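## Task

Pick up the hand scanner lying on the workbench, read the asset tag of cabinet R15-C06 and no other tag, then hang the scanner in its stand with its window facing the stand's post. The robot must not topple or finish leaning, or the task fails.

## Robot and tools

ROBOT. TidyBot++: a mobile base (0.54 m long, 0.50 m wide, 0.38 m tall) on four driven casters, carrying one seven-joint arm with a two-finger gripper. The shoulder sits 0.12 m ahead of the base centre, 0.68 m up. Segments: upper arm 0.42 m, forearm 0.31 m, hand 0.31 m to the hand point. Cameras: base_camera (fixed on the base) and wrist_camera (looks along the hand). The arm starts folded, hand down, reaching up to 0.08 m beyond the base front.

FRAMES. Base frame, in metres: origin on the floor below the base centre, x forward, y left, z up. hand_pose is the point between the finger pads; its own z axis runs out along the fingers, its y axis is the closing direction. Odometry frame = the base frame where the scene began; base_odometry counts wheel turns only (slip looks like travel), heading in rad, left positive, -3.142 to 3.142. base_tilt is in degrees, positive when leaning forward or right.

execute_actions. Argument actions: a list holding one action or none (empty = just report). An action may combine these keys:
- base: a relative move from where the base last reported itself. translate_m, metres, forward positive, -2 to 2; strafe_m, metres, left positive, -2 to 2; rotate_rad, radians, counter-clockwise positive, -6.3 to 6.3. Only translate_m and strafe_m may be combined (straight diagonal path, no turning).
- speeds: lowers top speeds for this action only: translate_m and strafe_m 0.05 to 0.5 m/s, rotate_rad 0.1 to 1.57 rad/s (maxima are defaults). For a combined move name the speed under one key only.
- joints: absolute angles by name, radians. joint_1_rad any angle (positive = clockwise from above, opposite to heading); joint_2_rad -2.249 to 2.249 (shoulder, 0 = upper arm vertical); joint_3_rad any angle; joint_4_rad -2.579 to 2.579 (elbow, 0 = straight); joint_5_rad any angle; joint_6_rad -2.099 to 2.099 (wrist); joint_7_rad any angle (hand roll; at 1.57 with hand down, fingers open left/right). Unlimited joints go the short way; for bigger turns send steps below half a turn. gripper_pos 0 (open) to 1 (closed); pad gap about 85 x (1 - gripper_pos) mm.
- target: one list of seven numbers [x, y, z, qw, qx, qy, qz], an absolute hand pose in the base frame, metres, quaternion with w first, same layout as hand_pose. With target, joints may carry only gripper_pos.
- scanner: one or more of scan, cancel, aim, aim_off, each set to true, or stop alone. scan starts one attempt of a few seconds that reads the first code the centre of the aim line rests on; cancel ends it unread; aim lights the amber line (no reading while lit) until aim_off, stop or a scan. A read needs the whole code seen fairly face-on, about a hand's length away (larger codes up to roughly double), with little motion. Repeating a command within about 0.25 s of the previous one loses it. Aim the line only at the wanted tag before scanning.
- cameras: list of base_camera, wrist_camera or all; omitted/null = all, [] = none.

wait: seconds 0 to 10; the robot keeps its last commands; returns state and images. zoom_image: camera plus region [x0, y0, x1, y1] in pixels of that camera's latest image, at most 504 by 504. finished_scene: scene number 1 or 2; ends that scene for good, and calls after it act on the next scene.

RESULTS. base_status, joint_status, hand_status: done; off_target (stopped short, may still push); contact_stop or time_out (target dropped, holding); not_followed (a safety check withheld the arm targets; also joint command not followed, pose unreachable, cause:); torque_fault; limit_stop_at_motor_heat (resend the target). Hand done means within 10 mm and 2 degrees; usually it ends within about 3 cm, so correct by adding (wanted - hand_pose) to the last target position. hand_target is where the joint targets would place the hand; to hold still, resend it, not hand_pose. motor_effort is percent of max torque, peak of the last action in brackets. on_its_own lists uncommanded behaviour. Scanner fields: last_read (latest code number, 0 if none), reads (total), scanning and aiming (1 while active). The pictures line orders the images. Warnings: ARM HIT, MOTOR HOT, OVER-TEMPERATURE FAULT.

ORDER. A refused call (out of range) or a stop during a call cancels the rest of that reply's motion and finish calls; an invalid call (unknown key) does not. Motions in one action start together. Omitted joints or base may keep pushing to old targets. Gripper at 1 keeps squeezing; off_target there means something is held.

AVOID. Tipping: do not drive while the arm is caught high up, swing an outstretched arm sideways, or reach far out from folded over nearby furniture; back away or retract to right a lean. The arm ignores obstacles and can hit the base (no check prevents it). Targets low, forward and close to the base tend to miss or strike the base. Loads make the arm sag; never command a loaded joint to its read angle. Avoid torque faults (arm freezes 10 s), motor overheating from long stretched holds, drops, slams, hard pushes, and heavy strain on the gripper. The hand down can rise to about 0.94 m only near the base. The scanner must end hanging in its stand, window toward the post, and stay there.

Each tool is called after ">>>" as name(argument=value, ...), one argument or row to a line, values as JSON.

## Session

>>> execute_actions(
  actions=[],
)

Scene clock: 0.00 s.
base_odometry: x=+0.000 y=+0.000 heading=+0.000
base_tilt: forward=+0.0 right=+0.3
base_status: not commanded
joint_positions: joint_1_rad=-0.015 joint_2_rad=-0.366 joint_3_rad=+3.172 joint_4_rad=-2.537 joint_5_rad=+0.005 joint_6_rad=-0.917 joint_7_rad=+1.521 gripper_pos=+0.000
joint_status: not commanded
motor_effort: joint_1_rad=+0 joint_2_rad=+0 joint_3_rad=+0 joint_4_rad=+15 joint_5_rad=+1 joint_6_rad=+0 joint_7_rad=+1
hand_pose: x=+0.2450 y=-0.0003 z=+0.5866 quat_wxyz=(-0.004, +0.999, -0.030, +0.027) (m; base frame)
hand_target: x=+0.2446 y=-0.0003 z=+0.5864 quat_wxyz=(-0.004, +0.999, -0.030, +0.027) (m; base frame)
hand_status: not commanded
scanner: last_read=0 reads=0 scanning=0 aiming=0
pictures: base_camera, wrist_camera
camera_calibration:
wrist_camera: T_world_to_cam=[[-0.123157, -0.991392, -0.0444382, 0.0560935], [-0.987381, 0.126905, -0.094735, 0.362897], [0.0995589, 0.0322101, -0.99451, 0.691808], [0, 0, 0, 1]] pos_world=[0.29635, -0.012726, 0.724882]

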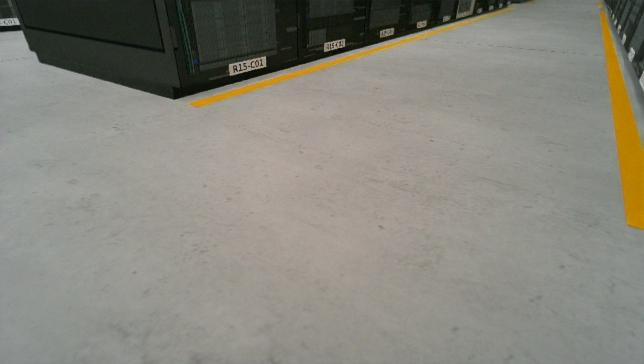

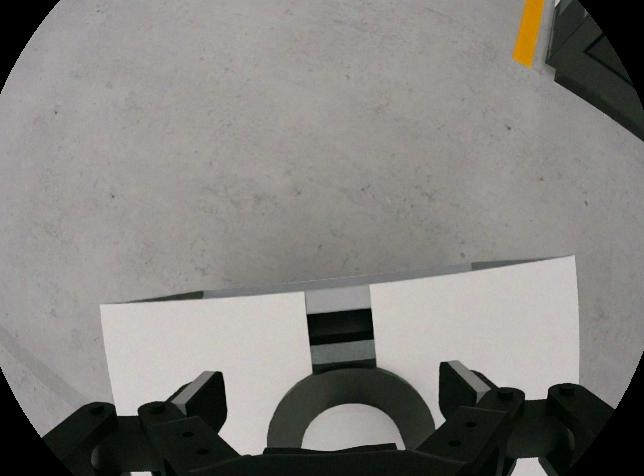

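>>> execute_actions(
  actions=[
    {"joints": {"joint_1_rad": 0.0, "joint_2_rad": -0.19, "joint_3_rad": 3.1416, "joint_4_rad": -1.05, "joint_5_rad": 0.0, "joint_6_rad": -0.68, "joint_7_rad": 1.57, "gripper_pos": 0.0}},
  ],
)

Scene clock: 6.70 s.
base_odometry: x=+0.000 y=+0.000 heading=+0.000
base_tilt: forward=+0.0 right=+0.3
base_status: not commanded
joint_positions: joint_1_rad=-0.015 joint_2_rad=-0.199 joint_3_rad=+3.164 joint_4_rad=-1.063 joint_5_rad=+0.005 joint_6_rad=-0.734 joint_7_rad=+1.523 gripper_pos=+0.000
joint_status: all done
motor_effort: joint_1_rad=+0(1) joint_2_rad=-10(12) joint_3_rad=-1(2) joint_4_rad=+19(23) joint_5_rad=+1(2) joint_6_rad=+8(8) joint_7_rad=+0(1)
hand_pose: x=+0.5865 y=-0.0052 z=+1.2896 quat_wxyz=(-0.014, +0.717, -0.021, +0.697) (m; base frame)
hand_target: x=+0.5889 y=+0.0013 z=+1.3097 quat_wxyz=(+0.000, +0.696, +0.000, +0.718) (m; base frame)
hand_status: not commanded
scanner: last_read=0 reads=0 scanning=0 aiming=0
pictures: base_camera, wrist_camera
camera_calibration:
wrist_camera: T_world_to_cam=[[0.0189102, -0.993224, -0.114669, 0.131838], [0.015264, 0.114963, -0.993253, 1.33795], [0.999705, 0.0170323, 0.0173345, -0.475802], [0, 0, 0, 1]] pos_world=[0.452746, -0.0147656, 1.35229]

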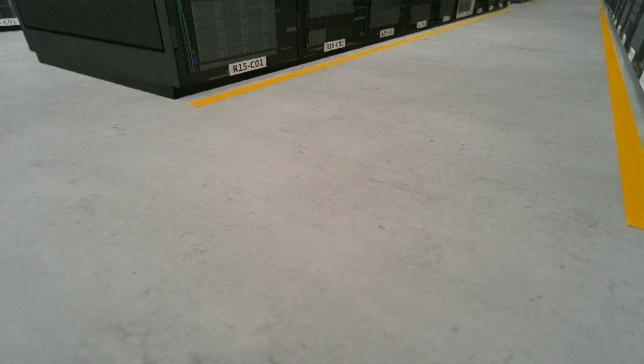

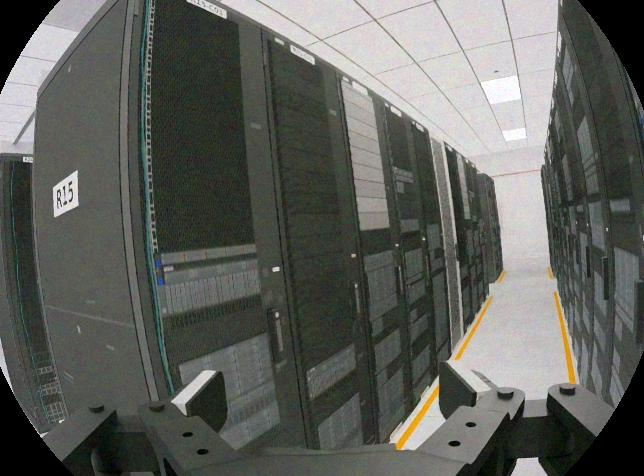

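>>> zoom_image(
  camera="wrist_camera",
  region=[320, 60, 560, 300],
)

>>> zoom_image(
  camera="wrist_camera",
  region=[120, 0, 400, 240],
)

Scaled by 2.100.

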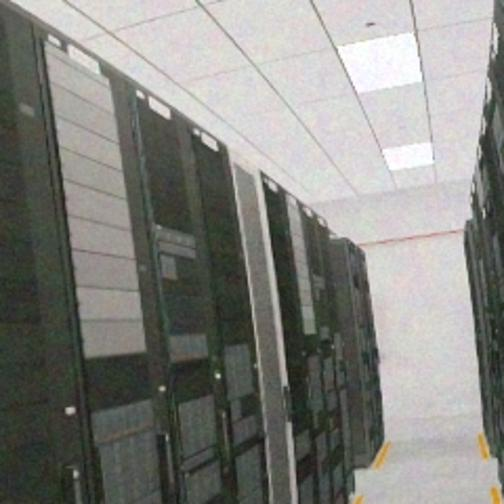

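Scaled by 1.800.

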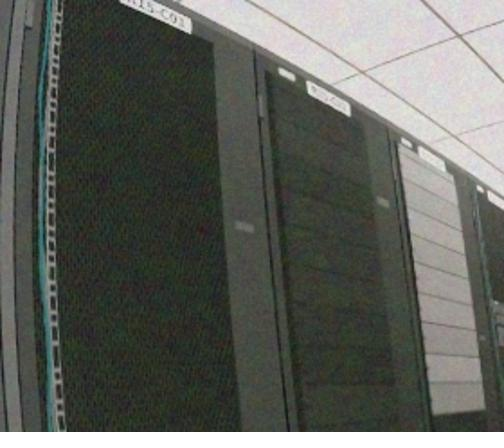

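>>> zoom_image(
  camera="wrist_camera",
  region=[230, 90, 340, 200],
)

>>> zoom_image(
  camera="wrist_camera",
  region=[240, 240, 300, 360],
)

Scaled by 4.582.

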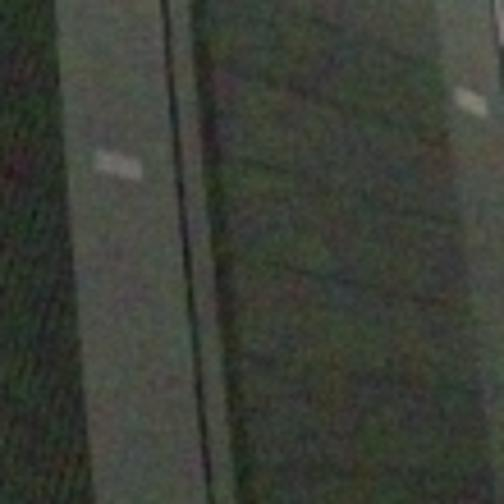

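Scaled by 4.200.

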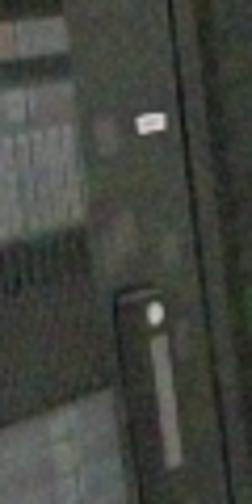

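>>> execute_actions(
  actions=[
    {"base": {"rotate_rad": -1.6}},
  ],
  cameras=["wrist_camera"],
)

>>> execute_actions(
  actions=[
    {"base": {"rotate_rad": -1.6}},
  ],
  cameras=["wrist_camera"],
)

>>> execute_actions(
  actions=[
    {"base": {"rotate_rad": -1.5}},
  ],
  cameras=["wrist_camera"],
)

Scene clock: 23.00 s.
base_odometry: x=+0.000 y=+0.000 heading=-1.600
base_tilt: forward=+0.0 right=+0.3
base_status: done
joint_positions: joint_1_rad=-0.006 joint_2_rad=-0.179 joint_3_rad=+3.155 joint_4_rad=-1.063 joint_5_rad=+0.005 joint_6_rad=-0.733 joint_7_rad=+1.523 gripper_pos=+0.000
joint_status: not commanded
motor_effort: joint_1_rad=+0(1) joint_2_rad=-11(15) joint_3_rad=+0(2) joint_4_rad=+19(20) joint_5_rad=+1(2) joint_6_rad=+8(8) joint_7_rad=+1(1)
hand_pose: x=+0.5981 y=-0.0044 z=+1.2807 quat_wxyz=(-0.012, +0.723, -0.020, +0.690) (m; base frame)
hand_target: x=+0.5889 y=+0.0013 z=+1.3097 quat_wxyz=(+0.000, +0.696, +0.000, +0.718) (m; base frame)
hand_status: not commanded
scanner: last_read=0 reads=0 scanning=0 aiming=0
pictures: wrist_camera
camera_calibration:
wrist_camera: T_world_to_cam=[[0.0160482, -0.993478, -0.112887, 0.130774], [-0.00302797, 0.112853, -0.993607, 1.34022], [0.999867, 0.0162874, -0.00119713, -0.463639], [0, 0, 0, 1]] pos_world=[0.465537, -0.0137758, 1.34586]

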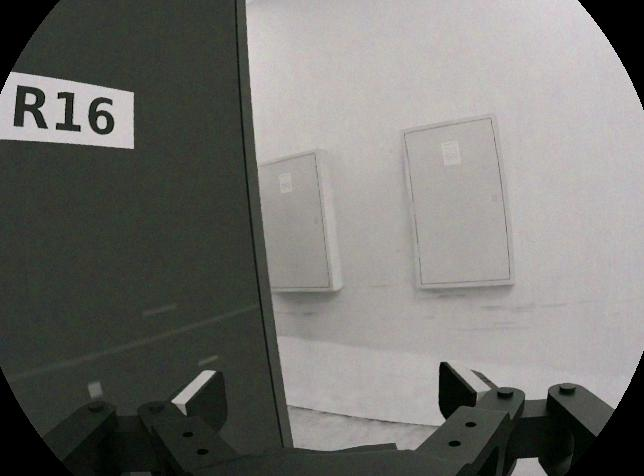

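Scene clock: 25.33 s.
base_odometry: x=+0.000 y=+0.000 heading=+3.084
base_tilt: forward=+0.0 right=+0.3
base_status: done
joint_positions: joint_1_rad=-0.002 joint_2_rad=-0.178 joint_3_rad=+3.151 joint_4_rad=-1.063 joint_5_rad=+0.005 joint_6_rad=-0.733 joint_7_rad=+1.523 gripper_pos=+0.000
joint_status: not commanded
motor_effort: joint_1_rad=+0(2) joint_2_rad=-11(14) joint_3_rad=+0(2) joint_4_rad=+19(20) joint_5_rad=+1(2) joint_6_rad=+8(8) joint_7_rad=+0(1)
hand_pose: x=+0.5987 y=-0.0040 z=+1.2803 quat_wxyz=(-0.012, +0.723, -0.020, +0.690) (m; base frame)
hand_target: x=+0.5889 y=+0.0013 z=+1.3097 quat_wxyz=(+0.000, +0.696, +0.000, +0.718) (m; base frame)
hand_status: not commanded
scanner: last_read=0 reads=0 scanning=0 aiming=0
pictures: wrist_camera
camera_calibration:
wrist_camera: T_world_to_cam=[[0.0160358, -0.993561, -0.112154, 0.130249], [-0.00392461, 0.112105, -0.993689, 1.34037], [0.999864, 0.0163748, -0.00210164, -0.463031], [0, 0, 0, 1]] pos_world=[0.466139, -0.0132696, 1.34554]

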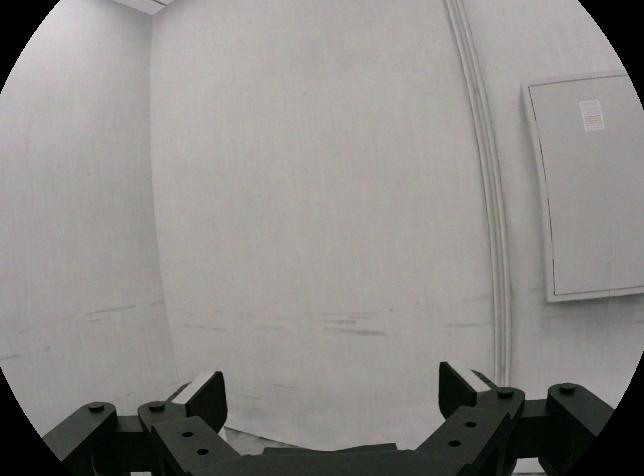

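Scene clock: 27.60 s.
base_odometry: x=+0.000 y=+0.000 heading=+1.584
base_tilt: forward=+0.0 right=+0.3
base_status: done
joint_positions: joint_1_rad=+0.000 joint_2_rad=-0.178 joint_3_rad=+3.149 joint_4_rad=-1.063 joint_5_rad=+0.005 joint_6_rad=-0.733 joint_7_rad=+1.523 gripper_pos=+0.000
joint_status: not commanded
motor_effort: joint_1_rad=+1(2) joint_2_rad=-11(14) joint_3_rad=+0(3) joint_4_rad=+19(20) joint_5_rad=+1(2) joint_6_rad=+7(8) joint_7_rad=+1(1)
hand_pose: x=+0.5989 y=-0.0037 z=+1.2801 quat_wxyz=(-0.012, +0.723, -0.020, +0.690) (m; base frame)
hand_target: x=+0.5889 y=+0.0013 z=+1.3097 quat_wxyz=(+0.000, +0.696, +0.000, +0.718) (m; base frame)
hand_status: not commanded
scanner: last_read=0 reads=0 scanning=0 aiming=0
pictures: wrist_camera
camera_calibration:
wrist_camera: T_world_to_cam=[[0.0160187, -0.993605, -0.111768, 0.129971], [-0.00416079, 0.111716, -0.993732, 1.34041], [0.999863, 0.0163834, -0.00234464, -0.462896], [0, 0, 0, 1]] pos_world=[0.466328, -0.013021, 1.34544]

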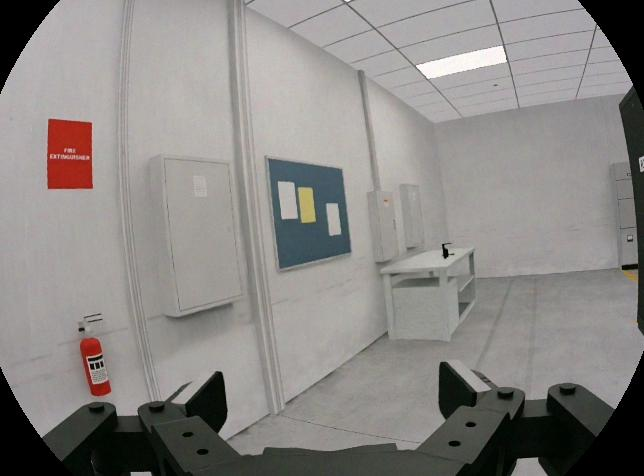

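>>> zoom_image(
  camera="wrist_camera",
  region=[370, 225, 500, 350],
)

Scaled by 3.877.

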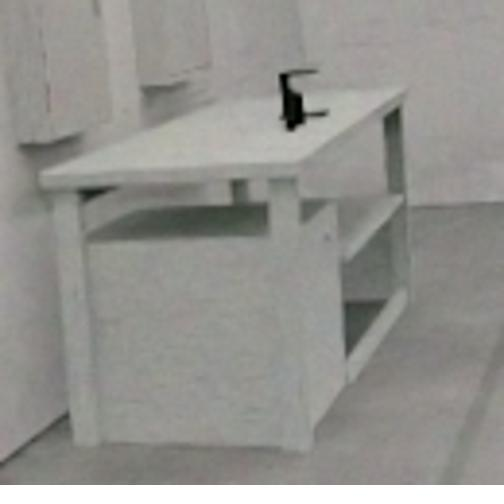

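>>> execute_actions(
  actions=[
    {"base": {"rotate_rad": 1.027}},
  ],
  cameras=[],
)

>>> execute_actions(
  actions=[
    {"base": {"strafe_m": -2.0, "translate_m": 0.1}, "speeds": {"strafe_m": 0.5}},
  ],
  cameras=["wrist_camera"],
)

>>> execute_actions(
  actions=[
    {"base": {"strafe_m": -2.0}},
  ],
  cameras=["wrist_camera", "base_camera"],
)

Scene clock: 72.20 s.
base_odometry: x=+0.000 y=+0.000 heading=+2.611
base_tilt: forward=+0.0 right=+0.3
base_status: done
joint_positions: joint_1_rad=-0.001 joint_2_rad=-0.178 joint_3_rad=+3.142 joint_4_rad=-1.063 joint_5_rad=+0.005 joint_6_rad=-0.733 joint_7_rad=+1.524 gripper_pos=+0.000
joint_status: not commanded
motor_effort: joint_1_rad=+0(2) joint_2_rad=-11(13) joint_3_rad=-1(3) joint_4_rad=+19(20) joint_5_rad=+1(2) joint_6_rad=+8(8) joint_7_rad=+1(1)
hand_pose: x=+0.5988 y=+0.0005 z=+1.2803 quat_wxyz=(-0.014, +0.723, -0.017, +0.690) (m; base frame)
hand_target: x=+0.5889 y=+0.0013 z=+1.3097 quat_wxyz=(+0.000, +0.696, +0.000, +0.718) (m; base frame)
hand_status: not commanded
scanner: last_read=0 reads=0 scanning=0 aiming=0
pictures: none
No camera images: "cameras" was empty.

Scene clock: 77.57 s.
base_odometry: x=+0.925 y=+1.776 heading=+2.611
base_tilt: forward=+0.0 right=+0.3
base_status: done
joint_positions: joint_1_rad=-0.001 joint_2_rad=-0.178 joint_3_rad=+3.142 joint_4_rad=-1.063 joint_5_rad=+0.005 joint_6_rad=-0.733 joint_7_rad=+1.524 gripper_pos=+0.000
joint_status: not commanded
motor_effort: joint_1_rad=+0(2) joint_2_rad=-11(12) joint_3_rad=-1(2) joint_4_rad=+19(20) joint_5_rad=+0(2) joint_6_rad=+8(8) joint_7_rad=+0(1)
hand_pose: x=+0.5988 y=+0.0005 z=+1.2803 quat_wxyz=(-0.014, +0.723, -0.017, +0.690) (m; base frame)
hand_target: x=+0.5889 y=+0.0013 z=+1.3097 quat_wxyz=(+0.000, +0.696, +0.000, +0.718) (m; base frame)
hand_status: not commanded
scanner: last_read=0 reads=0 scanning=0 aiming=0
pictures: wrist_camera
camera_calibration:
wrist_camera: T_world_to_cam=[[0.0234222, -0.993591, -0.110579, 0.128207], [-0.00445231, 0.110505, -0.993866, 1.34044], [0.999716, 0.0237709, -0.00183551, -0.463479], [0, 0, 0, 1]] pos_world=[0.466313, -0.00972195, 1.34554]

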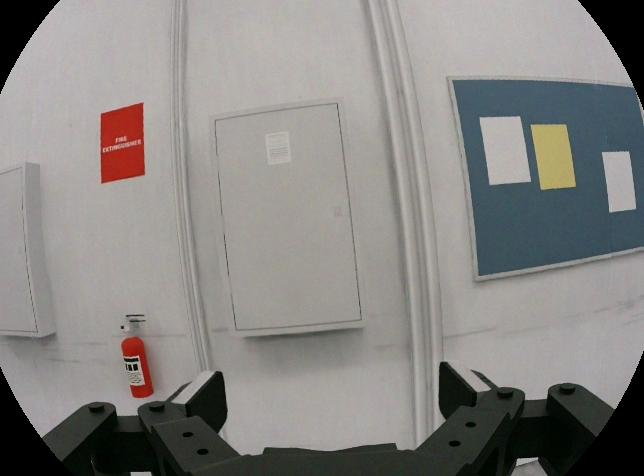

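Scene clock: 82.93 s.
base_odometry: x=+1.935 y=+3.502 heading=+2.612
base_tilt: forward=+0.0 right=+0.3
base_status: done
joint_positions: joint_1_rad=-0.001 joint_2_rad=-0.178 joint_3_rad=+3.142 joint_4_rad=-1.063 joint_5_rad=+0.005 joint_6_rad=-0.733 joint_7_rad=+1.524 gripper_pos=+0.000
joint_status: not commanded
motor_effort: joint_1_rad=+0(2) joint_2_rad=-11(12) joint_3_rad=+0(3) joint_4_rad=+19(19) joint_5_rad=+1(2) joint_6_rad=+8(8) joint_7_rad=+0(1)
hand_pose: x=+0.5988 y=+0.0005 z=+1.2803 quat_wxyz=(-0.014, +0.723, -0.017, +0.690) (m; base frame)
hand_target: x=+0.5889 y=+0.0013 z=+1.3097 quat_wxyz=(+0.000, +0.696, +0.000, +0.718) (m; base frame)
hand_status: not commanded
scanner: last_read=0 reads=0 scanning=0 aiming=0
pictures: base_camera, wrist_camera
camera_calibration:
wrist_camera: T_world_to_cam=[[0.023505, -0.993593, -0.110543, 0.12816], [-0.00441082, 0.11047, -0.99387, 1.34043], [0.999714, 0.0238485, -0.00178597, -0.463543], [0, 0, 0, 1]] pos_world=[0.46631, -0.009683, 1.34555]

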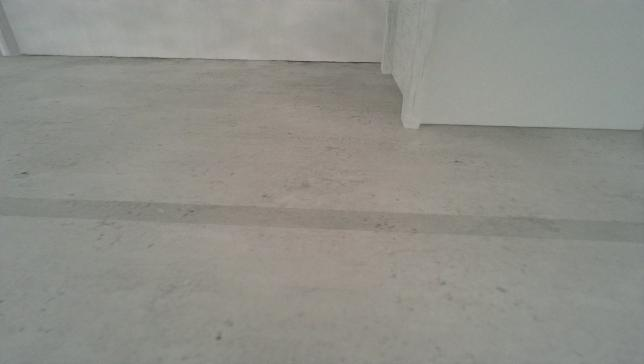

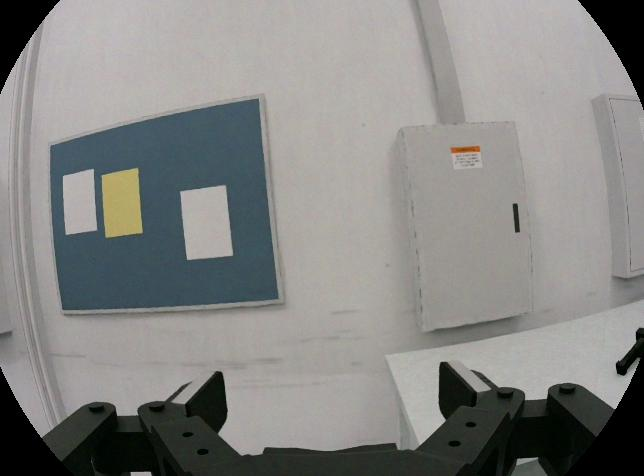

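>>> execute_actions(
  actions=[
    {"base": {"strafe_m": -1.0}, "joints": {"joint_1_rad": 0.0, "joint_2_rad": -0.19, "joint_3_rad": 3.1416, "joint_4_rad": -1.05, "joint_5_rad": 0.0, "joint_6_rad": -1.1, "joint_7_rad": 1.64, "gripper_pos": 0.0}},
  ],
  cameras=["wrist_camera", "base_camera"],
)

Scene clock: 94.87 s.
base_odometry: x=+2.441 y=+4.365 heading=+2.612
base_tilt: forward=+0.0 right=+0.3
base_status: done
joint_positions: joint_1_rad=-0.001 joint_2_rad=-0.179 joint_3_rad=+3.142 joint_4_rad=-1.057 joint_5_rad=+0.005 joint_6_rad=-1.075 joint_7_rad=+1.594 gripper_pos=+0.000
joint_status: all done
motor_effort: joint_1_rad=+0(2) joint_2_rad=-11(13) joint_3_rad=+0(3) joint_4_rad=+18(21) joint_5_rad=+1(2) joint_6_rad=+7(9) joint_7_rad=+1(1)
hand_pose: x=+0.5749 y=+0.0002 z=+1.1805 quat_wxyz=(+0.009, +0.828, +0.010, +0.560) (m; base frame)
hand_target: x=+0.5658 y=+0.0013 z=+1.1820 quat_wxyz=(+0.019, +0.830, +0.029, +0.557) (m; base frame)
hand_status: not commanded
scanner: last_read=0 reads=0 scanning=0 aiming=0
pictures: base_camera, wrist_camera
camera_calibration:
wrist_camera: T_world_to_cam=[[0.0107509, -0.998804, -0.0476912, 0.0505604], [-0.333183, 0.0413904, -0.941953, 1.36891], [0.942801, 0.0260168, -0.33234, -0.0168351], [0, 0, 0, 1]] pos_world=[0.471425, -0.00572154, 1.28626]

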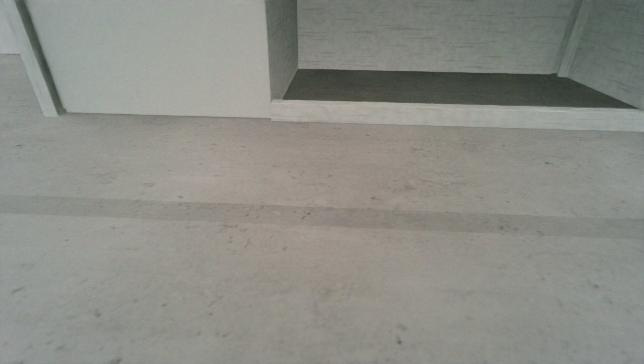

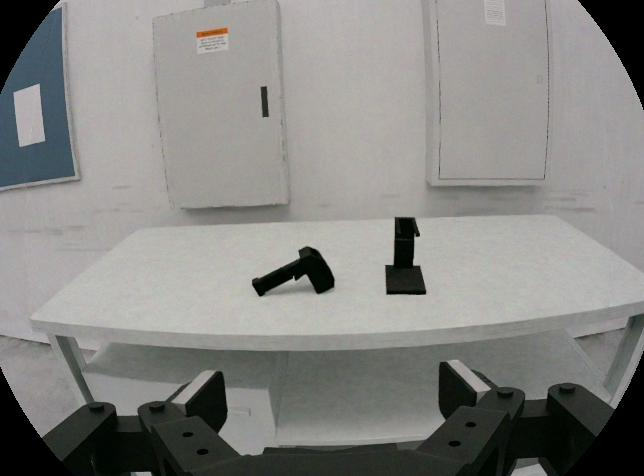

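>>> zoom_image(
  camera="wrist_camera",
  region=[240, 235, 350, 310],
)

>>> zoom_image(
  camera="wrist_camera",
  region=[370, 200, 450, 310],
)

Scaled by 4.582.

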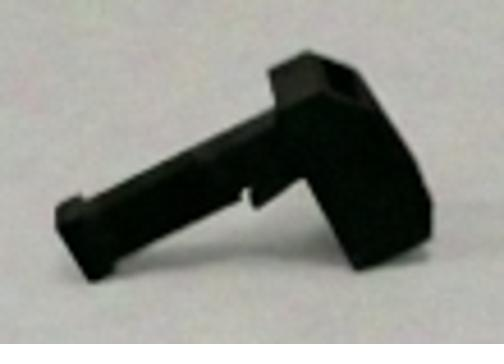

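Scaled by 4.582.

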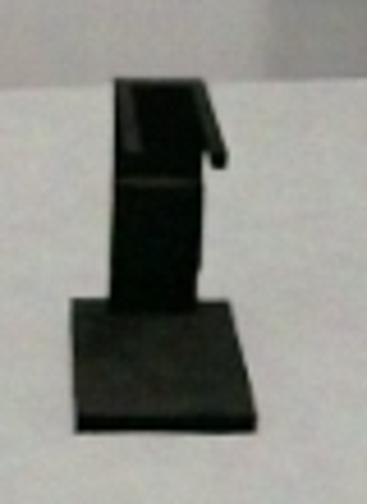

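>>> execute_actions(
  actions=[
    {"base": {"translate_m": 0.64, "strafe_m": 0.07}, "joints": {"joint_1_rad": 0.0, "joint_2_rad": -0.10, "joint_3_rad": 3.1416, "joint_4_rad": -0.74, "joint_5_rad": 0.0, "joint_6_rad": -1.98, "joint_7_rad": 1.6, "gripper_pos": 0.0}, "speeds": {"translate_m": 0.3}},
  ],
  cameras=["wrist_camera", "base_camera"],
)

>>> zoom_image(
  camera="wrist_camera",
  region=[160, 100, 480, 340],
)

Scene clock: 150.60 s.
base_odometry: x=+1.853 y=+4.628 heading=+2.612
base_tilt: forward=+0.0 right=+0.3
base_status: done
joint_positions: joint_1_rad=-0.001 joint_2_rad=-0.093 joint_3_rad=+3.142 joint_4_rad=-0.756 joint_5_rad=+0.005 joint_6_rad=-1.933 joint_7_rad=+1.594 gripper_pos=+0.000
joint_status: all done
motor_effort: joint_1_rad=+0(2) joint_2_rad=-9(12) joint_3_rad=+0(2) joint_4_rad=+13(19) joint_5_rad=+1(2) joint_6_rad=+4(8) joint_7_rad=+1(1)
hand_pose: x=+0.4348 y=+0.0001 z=+1.0825 quat_wxyz=(+0.005, +0.963, +0.010, +0.270) (m; base frame)
hand_target: x=+0.4198 y=+0.0013 z=+1.0827 quat_wxyz=(+0.004, +0.966, +0.014, +0.258) (m; base frame)
hand_status: not commanded
scanner: last_read=0 reads=0 scanning=0 aiming=0
pictures: base_camera, wrist_camera
camera_calibration:
wrist_camera: T_world_to_cam=[[-0.0231596, -0.998671, -0.0460511, 0.0602542], [-0.831152, 0.0448319, -0.554235, 1.02673], [0.555563, 0.0254396, -0.831085, 0.790892], [0, 0, 0, 1]] pos_world=[0.415375, -0.00597621, 1.22912]

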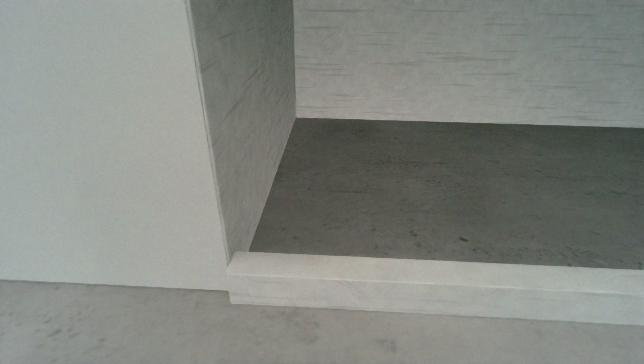

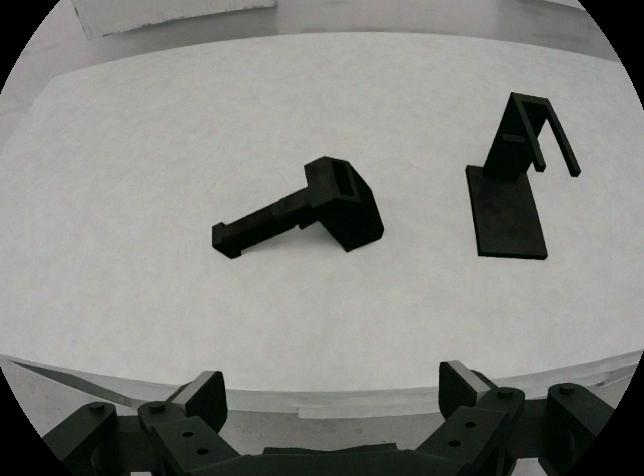

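Scaled by 1.575.

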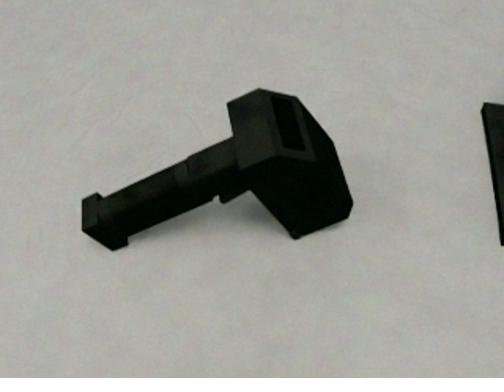

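>>> zoom_image(
  camera="wrist_camera",
  region=[200, 145, 300, 265],
)

>>> zoom_image(
  camera="wrist_camera",
  region=[290, 145, 400, 265],
)

Scaled by 4.200.

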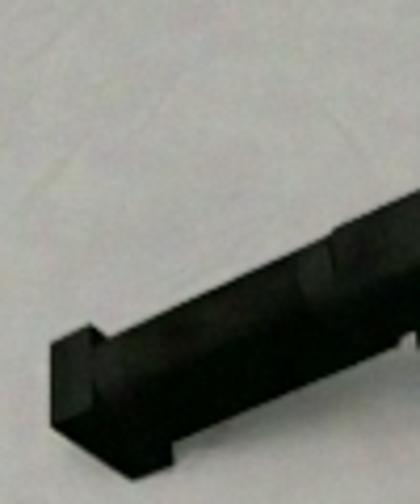

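Scaled by 4.200.

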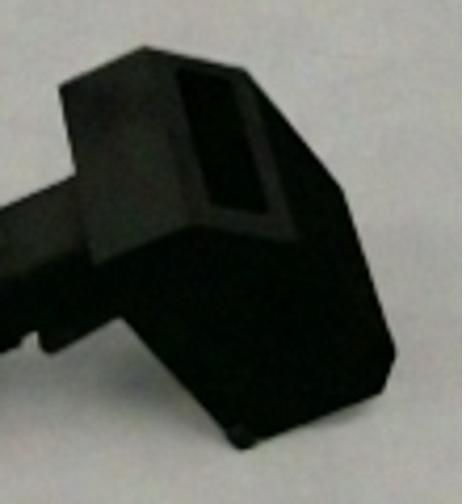

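>>> execute_actions(
  actions=[
    {"base": {"translate_m": 0.16, "strafe_m": 0.30}, "speeds": {"translate_m": 0.2}},
  ],
  cameras=["wrist_camera", "base_camera"],
)

Scene clock: 259.90 s.
base_odometry: x=+1.563 y=+4.451 heading=+2.612
base_tilt: forward=+0.0 right=+0.3
base_status: done
joint_positions: joint_1_rad=-0.001 joint_2_rad=-0.095 joint_3_rad=+3.142 joint_4_rad=-0.755 joint_5_rad=+0.005 joint_6_rad=-1.934 joint_7_rad=+1.594 gripper_pos=+0.000
joint_status: not commanded
motor_effort: joint_1_rad=+0(1) joint_2_rad=-9(11) joint_3_rad=+0(2) joint_4_rad=+13(14) joint_5_rad=+1(2) joint_6_rad=+4(4) joint_7_rad=+0(1)
hand_pose: x=+0.4339 y=+0.0001 z=+1.0830 quat_wxyz=(+0.005, +0.963, +0.010, +0.270) (m; base frame)
hand_target: x=+0.4198 y=+0.0013 z=+1.0827 quat_wxyz=(+0.004, +0.966, +0.014, +0.258) (m; base frame)
hand_status: not commanded
scanner: last_read=0 reads=0 scanning=0 aiming=0
pictures: base_camera, wrist_camera
camera_calibration:
wrist_camera: T_world_to_cam=[[-0.0231217, -0.99867, -0.0460783, 0.0602706], [-0.83065, 0.0448385, -0.554987, 1.02688], [0.556315, 0.0254427, -0.830582, 0.790949], [0, 0, 0, 1]] pos_world=[0.414355, -0.00597724, 1.22963]

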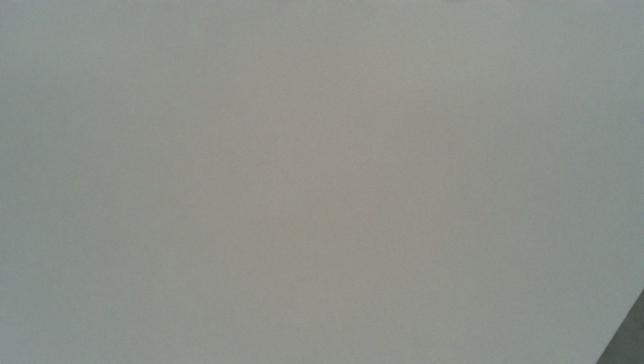

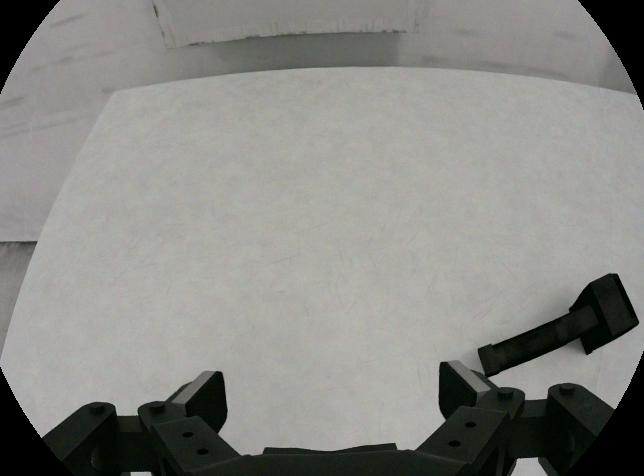

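>>> execute_actions(
  actions=[],
)

Scene clock: 277.63 s.
base_odometry: x=+1.563 y=+4.451 heading=+2.612
base_tilt: forward=+0.0 right=+0.3
base_status: done
joint_positions: joint_1_rad=-0.001 joint_2_rad=-0.095 joint_3_rad=+3.142 joint_4_rad=-0.755 joint_5_rad=+0.005 joint_6_rad=-1.934 joint_7_rad=+1.594 gripper_pos=+0.000
joint_status: not commanded
motor_effort: joint_1_rad=+0(1) joint_2_rad=-9(11) joint_3_rad=+0(2) joint_4_rad=+14(14) joint_5_rad=+1(2) joint_6_rad=+4(4) joint_7_rad=+1(1)
hand_pose: x=+0.4339 y=+0.0001 z=+1.0830 quat_wxyz=(+0.005, +0.963, +0.010, +0.270) (m; base frame)
hand_target: x=+0.4198 y=+0.0013 z=+1.0827 quat_wxyz=(+0.004, +0.966, +0.014, +0.258) (m; base frame)
hand_status: not commanded
scanner: last_read=0 reads=0 scanning=0 aiming=0
pictures: base_camera, wrist_camera
camera_calibration:
wrist_camera: T_world_to_cam=[[-0.0231214, -0.99867, -0.0460783, 0.0602705], [-0.830651, 0.0448382, -0.554986, 1.02688], [0.556314, 0.0254429, -0.830583, 0.790951], [0, 0, 0, 1]] pos_world=[0.414355, -0.00597715, 1.22963]

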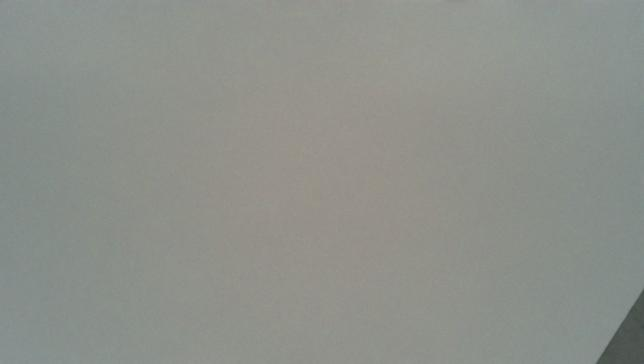

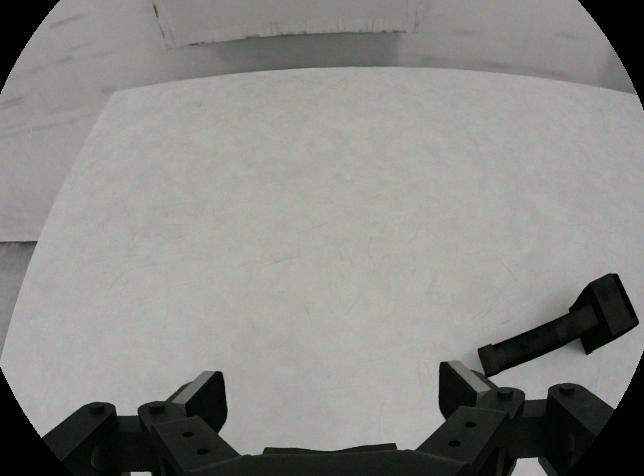

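>>> execute_actions(
  actions=[
    {"joints":{"joint_1_rad":0.372,"joint_2_rad":0.15,"joint_3_rad":3.1416,"joint_4_rad":-0.80,"joint_5_rad":0.446,"joint_6_rad":-1.903,"joint_7_rad":0.728,"gripper_pos":0}},
  ],
  cameras=["wrist_camera"],
)

Scene clock: 284.83 s.
base_odometry: x=+1.563 y=+4.451 heading=+2.612
base_tilt: forward=+0.0 right=+0.3
base_status: not commanded
joint_positions: joint_1_rad=+0.361 joint_2_rad=+0.160 joint_3_rad=+3.142 joint_4_rad=-0.784 joint_5_rad=+0.373 joint_6_rad=-1.934 joint_7_rad=+0.777 gripper_pos=+0.000
joint_status: all done
motor_effort: joint_1_rad=+0(2) joint_2_rad=-20(23) joint_3_rad=+0(2) joint_4_rad=+15(17) joint_5_rad=+3(4) joint_6_rad=+2(4) joint_7_rad=+0(1)
hand_pose: x=+0.4477 y=-0.2361 z=+0.9970 quat_wxyz=(+0.132, +0.768, -0.606, +0.161) (m; base frame)
hand_target: x=+0.4371 y=-0.2590 z=+1.0056 quat_wxyz=(+0.158, +0.735, -0.634, +0.182) (m; base frame)
hand_status: not commanded
scanner: last_read=0 reads=0 scanning=0 aiming=0
pictures: wrist_camera
camera_calibration:
wrist_camera: T_world_to_cam=[[-0.981472, -0.185579, -0.0476763, 0.44335], [-0.145591, 0.884076, -0.444087, 0.782013], [0.124563, -0.428917, -0.894714, 0.867814], [0, 0, 0, 1]] pos_world=[0.440892, -0.236862, 1.14486]

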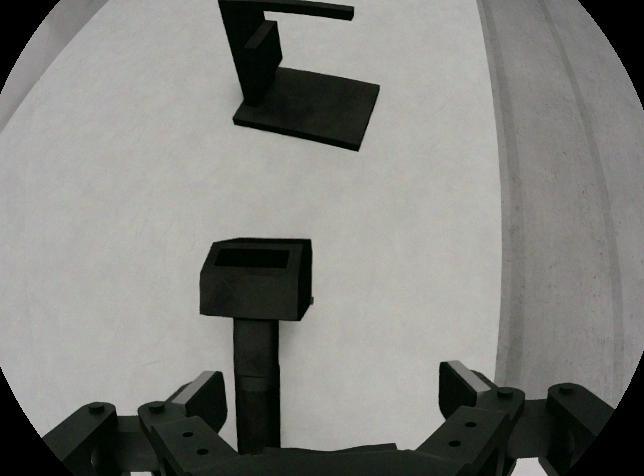

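>>> execute_actions(
  actions=[
    {"joints":{"joint_1_rad":0.383,"joint_2_rad":0.327,"joint_3_rad":3.1416,"joint_4_rad":-0.595,"joint_5_rad":0.51,"joint_6_rad":-1.842,"joint_7_rad":0.68,"gripper_pos":0}},
  ],
  cameras=["wrist_camera"],
)

Scene clock: 293.27 s.
base_odometry: x=+1.563 y=+4.451 heading=+2.612
base_tilt: forward=+0.0 right=+0.3
base_status: not commanded
joint_positions: joint_1_rad=+0.368 joint_2_rad=+0.339 joint_3_rad=+3.142 joint_4_rad=-0.611 joint_5_rad=+0.437 joint_6_rad=-1.892 joint_7_rad=+0.727 gripper_pos=+0.000
joint_status: all done
motor_effort: joint_1_rad=+0(1) joint_2_rad=-27(30) joint_3_rad=+0(1) joint_4_rad=+15(16) joint_5_rad=+4(4) joint_6_rad=+2(2) joint_7_rad=+1(1)
hand_pose: x=+0.5140 y=-0.2853 z=+0.9866 quat_wxyz=(+0.154, +0.737, -0.631, +0.187) (m; base frame)
hand_target: x=+0.5076 y=-0.3130 z=+1.0111 quat_wxyz=(+0.173, +0.698, -0.655, +0.233) (m; base frame)
hand_status: not commanded
scanner: last_read=0 reads=0 scanning=0 aiming=0
pictures: wrist_camera
camera_calibration:
wrist_camera: T_world_to_cam=[[-0.991199, -0.113846, -0.06755, 0.543832], [-0.0644587, 0.86078, -0.50488, 0.842243], [0.115624, -0.496082, -0.860543, 0.780873], [0, 0, 0, 1]] pos_world=[0.503048, -0.275695, 1.13394]

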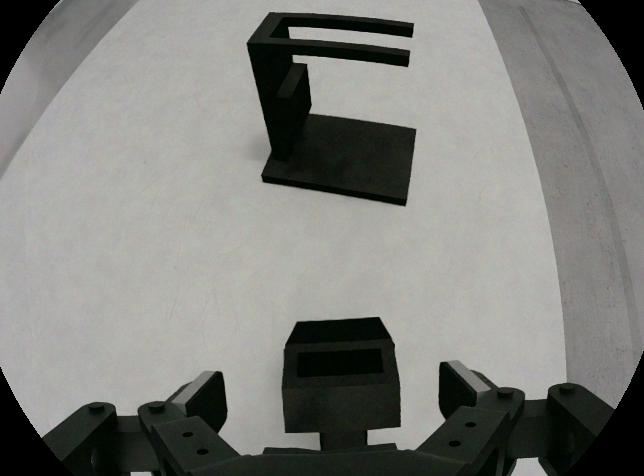

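>>> execute_actions(
  actions=[
    {"joints":{"joint_1_rad":0.435,"joint_2_rad":0.282,"joint_3_rad":3.1416,"joint_4_rad":-0.829,"joint_5_rad":0.345,"joint_6_rad":-1.66,"joint_7_rad":0.645,"gripper_pos":0}},
  ],
  cameras=["wrist_camera"],
)

Scene clock: 312.00 s.
base_odometry: x=+1.563 y=+4.451 heading=+2.612
base_tilt: forward=+0.0 right=+0.3
base_status: not commanded
joint_positions: joint_1_rad=+0.421 joint_2_rad=+0.306 joint_3_rad=+3.142 joint_4_rad=-0.810 joint_5_rad=+0.407 joint_6_rad=-1.713 joint_7_rad=+0.692 gripper_pos=+0.000
joint_status: all done
motor_effort: joint_1_rad=+0(1) joint_2_rad=-27(29) joint_3_rad=+0(1) joint_4_rad=+17(19) joint_5_rad=+4(5) joint_6_rad=+2(3) joint_7_rad=+0(1)
hand_pose: x=+0.5202 y=-0.3120 z=+0.9473 quat_wxyz=(+0.154, +0.734, -0.633, +0.192) (m; base frame)
hand_target: x=+0.5320 y=-0.3061 z=+0.9516 quat_wxyz=(+0.116, +0.723, -0.645, +0.216) (m; base frame)
hand_status: not commanded
scanner: last_read=0 reads=0 scanning=0 aiming=0
pictures: wrist_camera
camera_calibration:
wrist_camera: T_world_to_cam=[[-0.991098, -0.109355, -0.0759405, 0.553617], [-0.0554878, 0.857769, -0.511031, 0.846009], [0.121023, -0.502268, -0.856201, 0.724265], [0, 0, 0, 1]] pos_world=[0.507979, -0.301365, 1.0945]

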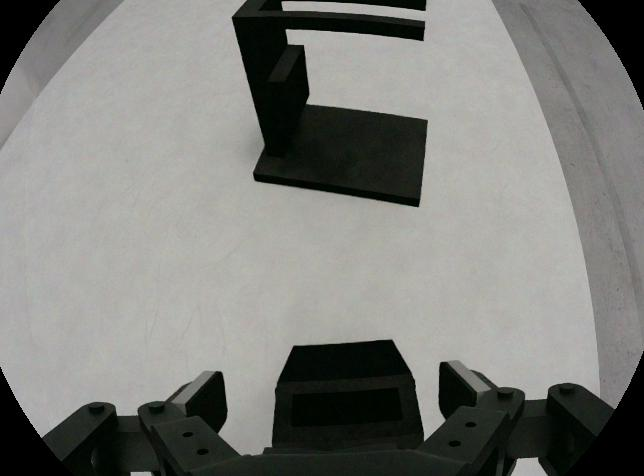

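>>> execute_actions(
  actions=[
    {"joints":{"joint_1_rad":0.468,"joint_2_rad":0.276,"joint_3_rad":3.1416,"joint_4_rad":-0.945,"joint_5_rad":0.332,"joint_6_rad":-1.558,"joint_7_rad":0.63,"gripper_pos":0}},
  ],
  cameras=["wrist_camera"],
)

>>> zoom_image(
  camera="wrist_camera",
  region=[180, 300, 480, 476],
)

Scene clock: 323.23 s.
base_odometry: x=+1.563 y=+4.451 heading=+2.612
base_tilt: forward=+0.0 right=+0.3
base_status: not commanded
joint_positions: joint_1_rad=+0.456 joint_2_rad=+0.296 joint_3_rad=+3.142 joint_4_rad=-0.927 joint_5_rad=+0.401 joint_6_rad=-1.612 joint_7_rad=+0.677 gripper_pos=+0.000
joint_status: all done
motor_effort: joint_1_rad=+0(1) joint_2_rad=-28(29) joint_3_rad=+0(2) joint_4_rad=+18(19) joint_5_rad=+4(5) joint_6_rad=+2(2) joint_7_rad=+0(2)
hand_pose: x=+0.5183 y=-0.3298 z=+0.9178 quat_wxyz=(+0.159, +0.732, -0.635, +0.189) (m; base frame)
hand_target: x=+0.5331 y=-0.3215 z=+0.9192 quat_wxyz=(+0.117, +0.721, -0.649, +0.211) (m; base frame)
hand_status: not commanded
scanner: last_read=0 reads=0 scanning=0 aiming=0
pictures: wrist_camera
camera_calibration:
wrist_camera: T_world_to_cam=[[-0.99276, -0.100395, -0.0659414, 0.542182], [-0.0526346, 0.857084, -0.51248, 0.845717], [0.107968, -0.505299, -0.856163, 0.695945], [0, 0, 0, 1]] pos_world=[0.507631, -0.318758, 1.06501]

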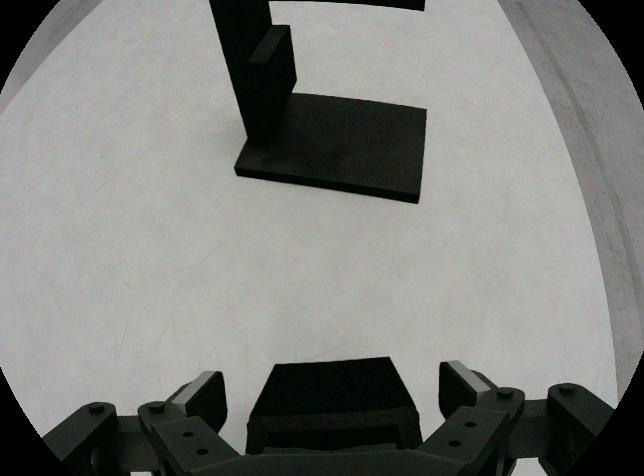

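Scaled by 1.680.

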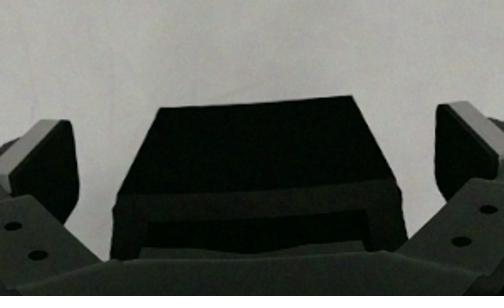

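>>> execute_actions(
  actions=[
    {"joints":{"joint_1_rad":0.483,"joint_2_rad":0.276,"joint_3_rad":3.1416,"joint_4_rad":-1.016,"joint_5_rad":0.332,"joint_6_rad":-1.497,"joint_7_rad":0.63,"gripper_pos":0}},
  ],
  cameras=["wrist_camera"],
)

>>> zoom_image(
  camera="wrist_camera",
  region=[180, 300, 480, 476],
)

Scene clock: 329.53 s.
base_odometry: x=+1.563 y=+4.451 heading=+2.612
base_tilt: forward=+0.0 right=+0.3
base_status: not commanded
joint_positions: joint_1_rad=+0.470 joint_2_rad=+0.293 joint_3_rad=+3.142 joint_4_rad=-1.000 joint_5_rad=+0.401 joint_6_rad=-1.549 joint_7_rad=+0.677 gripper_pos=+0.000
joint_status: all done
motor_effort: joint_1_rad=+0(1) joint_2_rad=-28(29) joint_3_rad=+0(2) joint_4_rad=+18(19) joint_5_rad=+4(5) joint_6_rad=+1(3) joint_7_rad=+1(2)
hand_pose: x=+0.5183 y=-0.3379 z=+0.8972 quat_wxyz=(+0.162, +0.736, -0.631, +0.185) (m; base frame)
hand_target: x=+0.5329 y=-0.3298 z=+0.8972 quat_wxyz=(+0.121, +0.724, -0.647, +0.206) (m; base frame)
hand_status: not commanded
scanner: last_read=0 reads=0 scanning=0 aiming=0
pictures: wrist_camera
camera_calibration:
wrist_camera: T_world_to_cam=[[-0.992624, -0.109184, -0.0526833, 0.525068], [-0.0669276, 0.855893, -0.512803, 0.849381], [0.101081, -0.505495, -0.856888, 0.678472], [0, 0, 0, 1]] pos_world=[0.509461, -0.326686, 1.0446]

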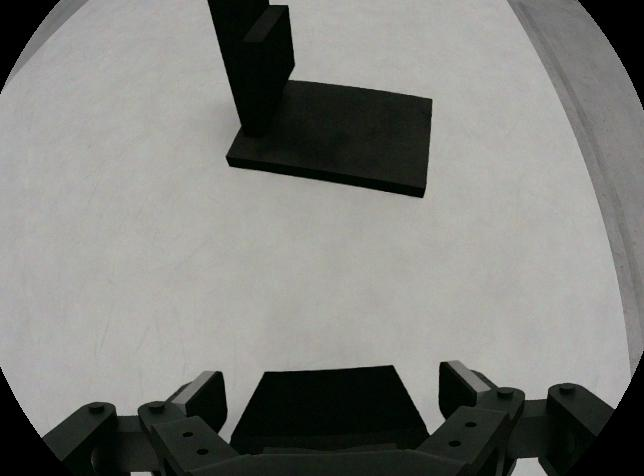

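Scaled by 1.680.

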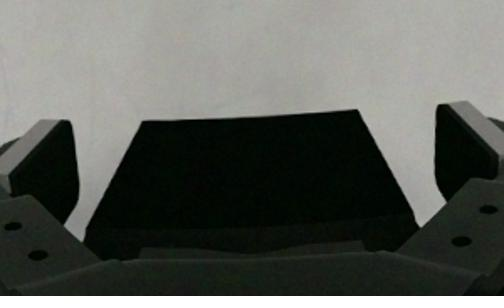

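>>> execute_actions(
  actions=[
    {"joints":{"joint_1_rad":0.413,"joint_2_rad":0.246,"joint_3_rad":3.1416,"joint_4_rad":-1.040,"joint_5_rad":0.478,"joint_6_rad":-1.60,"joint_7_rad":0.590,"gripper_pos":0}},
  ],
  cameras=["wrist_camera"],
)

>>> zoom_image(
  camera="wrist_camera",
  region=[180, 300, 480, 476],
)

Scene clock: 390.60 s.
base_odometry: x=+1.563 y=+4.451 heading=+2.612
base_tilt: forward=+0.0 right=+0.3
base_status: not commanded
joint_positions: joint_1_rad=+0.419 joint_2_rad=+0.267 joint_3_rad=+3.142 joint_4_rad=-1.021 joint_5_rad=+0.443 joint_6_rad=-1.577 joint_7_rad=+0.637 gripper_pos=+0.000
joint_status: all done
motor_effort: joint_1_rad=+1(2) joint_2_rad=-27(29) joint_3_rad=+0(2) joint_4_rad=+18(19) joint_5_rad=+5(6) joint_6_rad=+1(2) joint_7_rad=+1(1)
hand_pose: x=+0.5123 y=-0.3200 z=+0.9050 quat_wxyz=(+0.176, +0.733, -0.630, +0.186) (m; base frame)
hand_target: x=+0.4954 y=-0.3198 z=+0.9104 quat_wxyz=(+0.190, +0.715, -0.647, +0.184) (m; base frame)
hand_status: not commanded
scanner: last_read=0 reads=0 scanning=0 aiming=0
pictures: wrist_camera
camera_calibration:
wrist_camera: T_world_to_cam=[[-0.994004, -0.10342, -0.0355069, 0.508416], [-0.068945, 0.844819, -0.530591, 0.851196], [0.0848706, -0.524961, -0.846884, 0.68777], [0, 0, 0, 1]] pos_world=[0.505682, -0.305473, 1.05215]

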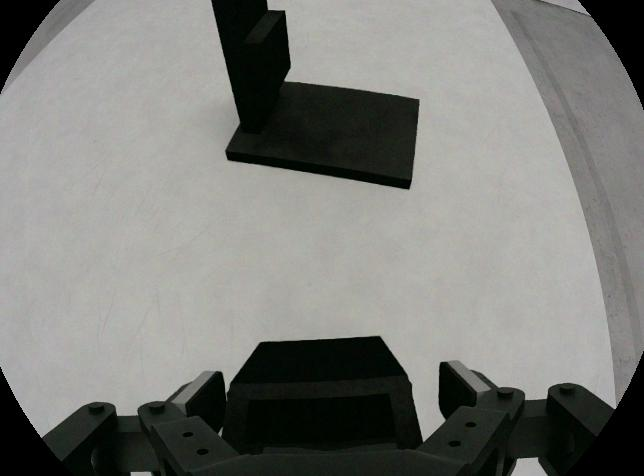

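Scaled by 1.680.

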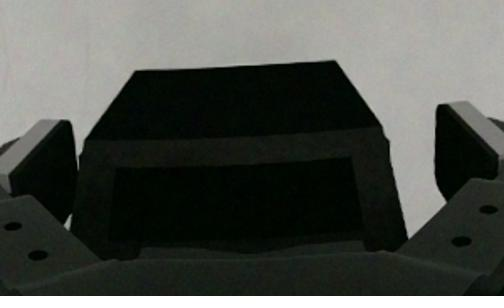

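>>> execute_actions(
  actions=[
    {"joints":{"joint_1_rad":0.441,"joint_2_rad":0.246,"joint_3_rad":3.1416,"joint_4_rad":-1.056,"joint_5_rad":0.348,"joint_6_rad":-1.51,"joint_7_rad":0.590,"gripper_pos":0}},
  ],
  cameras=["wrist_camera"],
)

>>> zoom_image(
  camera="wrist_camera",
  region=[180, 300, 480, 476],
)

Scene clock: 410.73 s.
base_odometry: x=+1.563 y=+4.451 heading=+2.612
base_tilt: forward=+0.0 right=+0.3
base_status: not commanded
joint_positions: joint_1_rad=+0.437 joint_2_rad=+0.264 joint_3_rad=+3.142 joint_4_rad=-1.035 joint_5_rad=+0.369 joint_6_rad=-1.528 joint_7_rad=+0.637 gripper_pos=+0.000
joint_status: all done
motor_effort: joint_1_rad=-1(1) joint_2_rad=-26(27) joint_3_rad=-1(1) joint_4_rad=+18(18) joint_5_rad=+3(5) joint_6_rad=+2(2) joint_7_rad=+0(1)
hand_pose: x=+0.5279 y=-0.3138 z=+0.8962 quat_wxyz=(+0.139, +0.738, -0.631, +0.194) (m; base frame)
hand_target: x=+0.5277 y=-0.3086 z=+0.8967 quat_wxyz=(+0.123, +0.724, -0.648, +0.202) (m; base frame)
hand_status: not commanded
scanner: last_read=0 reads=0 scanning=0 aiming=0
pictures: wrist_camera
camera_calibration:
wrist_camera: T_world_to_cam=[[-0.987893, -0.120819, -0.0973175, 0.571029], [-0.0572731, 0.867008, -0.494991, 0.811332], [0.144179, -0.483424, -0.863431, 0.67885], [0, 0, 0, 1]] pos_world=[0.512707, -0.306268, 1.04331]

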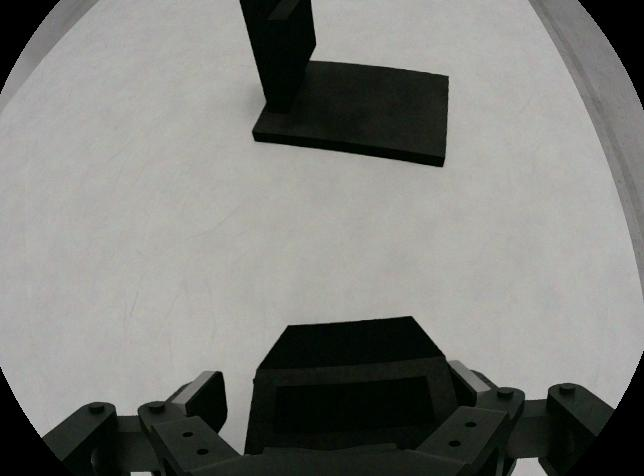

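Scaled by 1.680.

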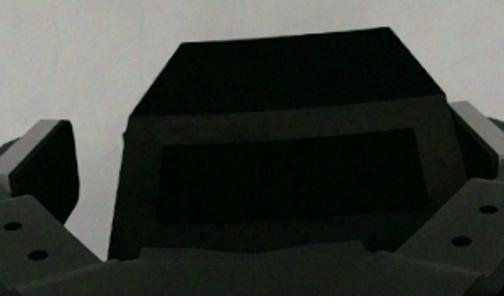

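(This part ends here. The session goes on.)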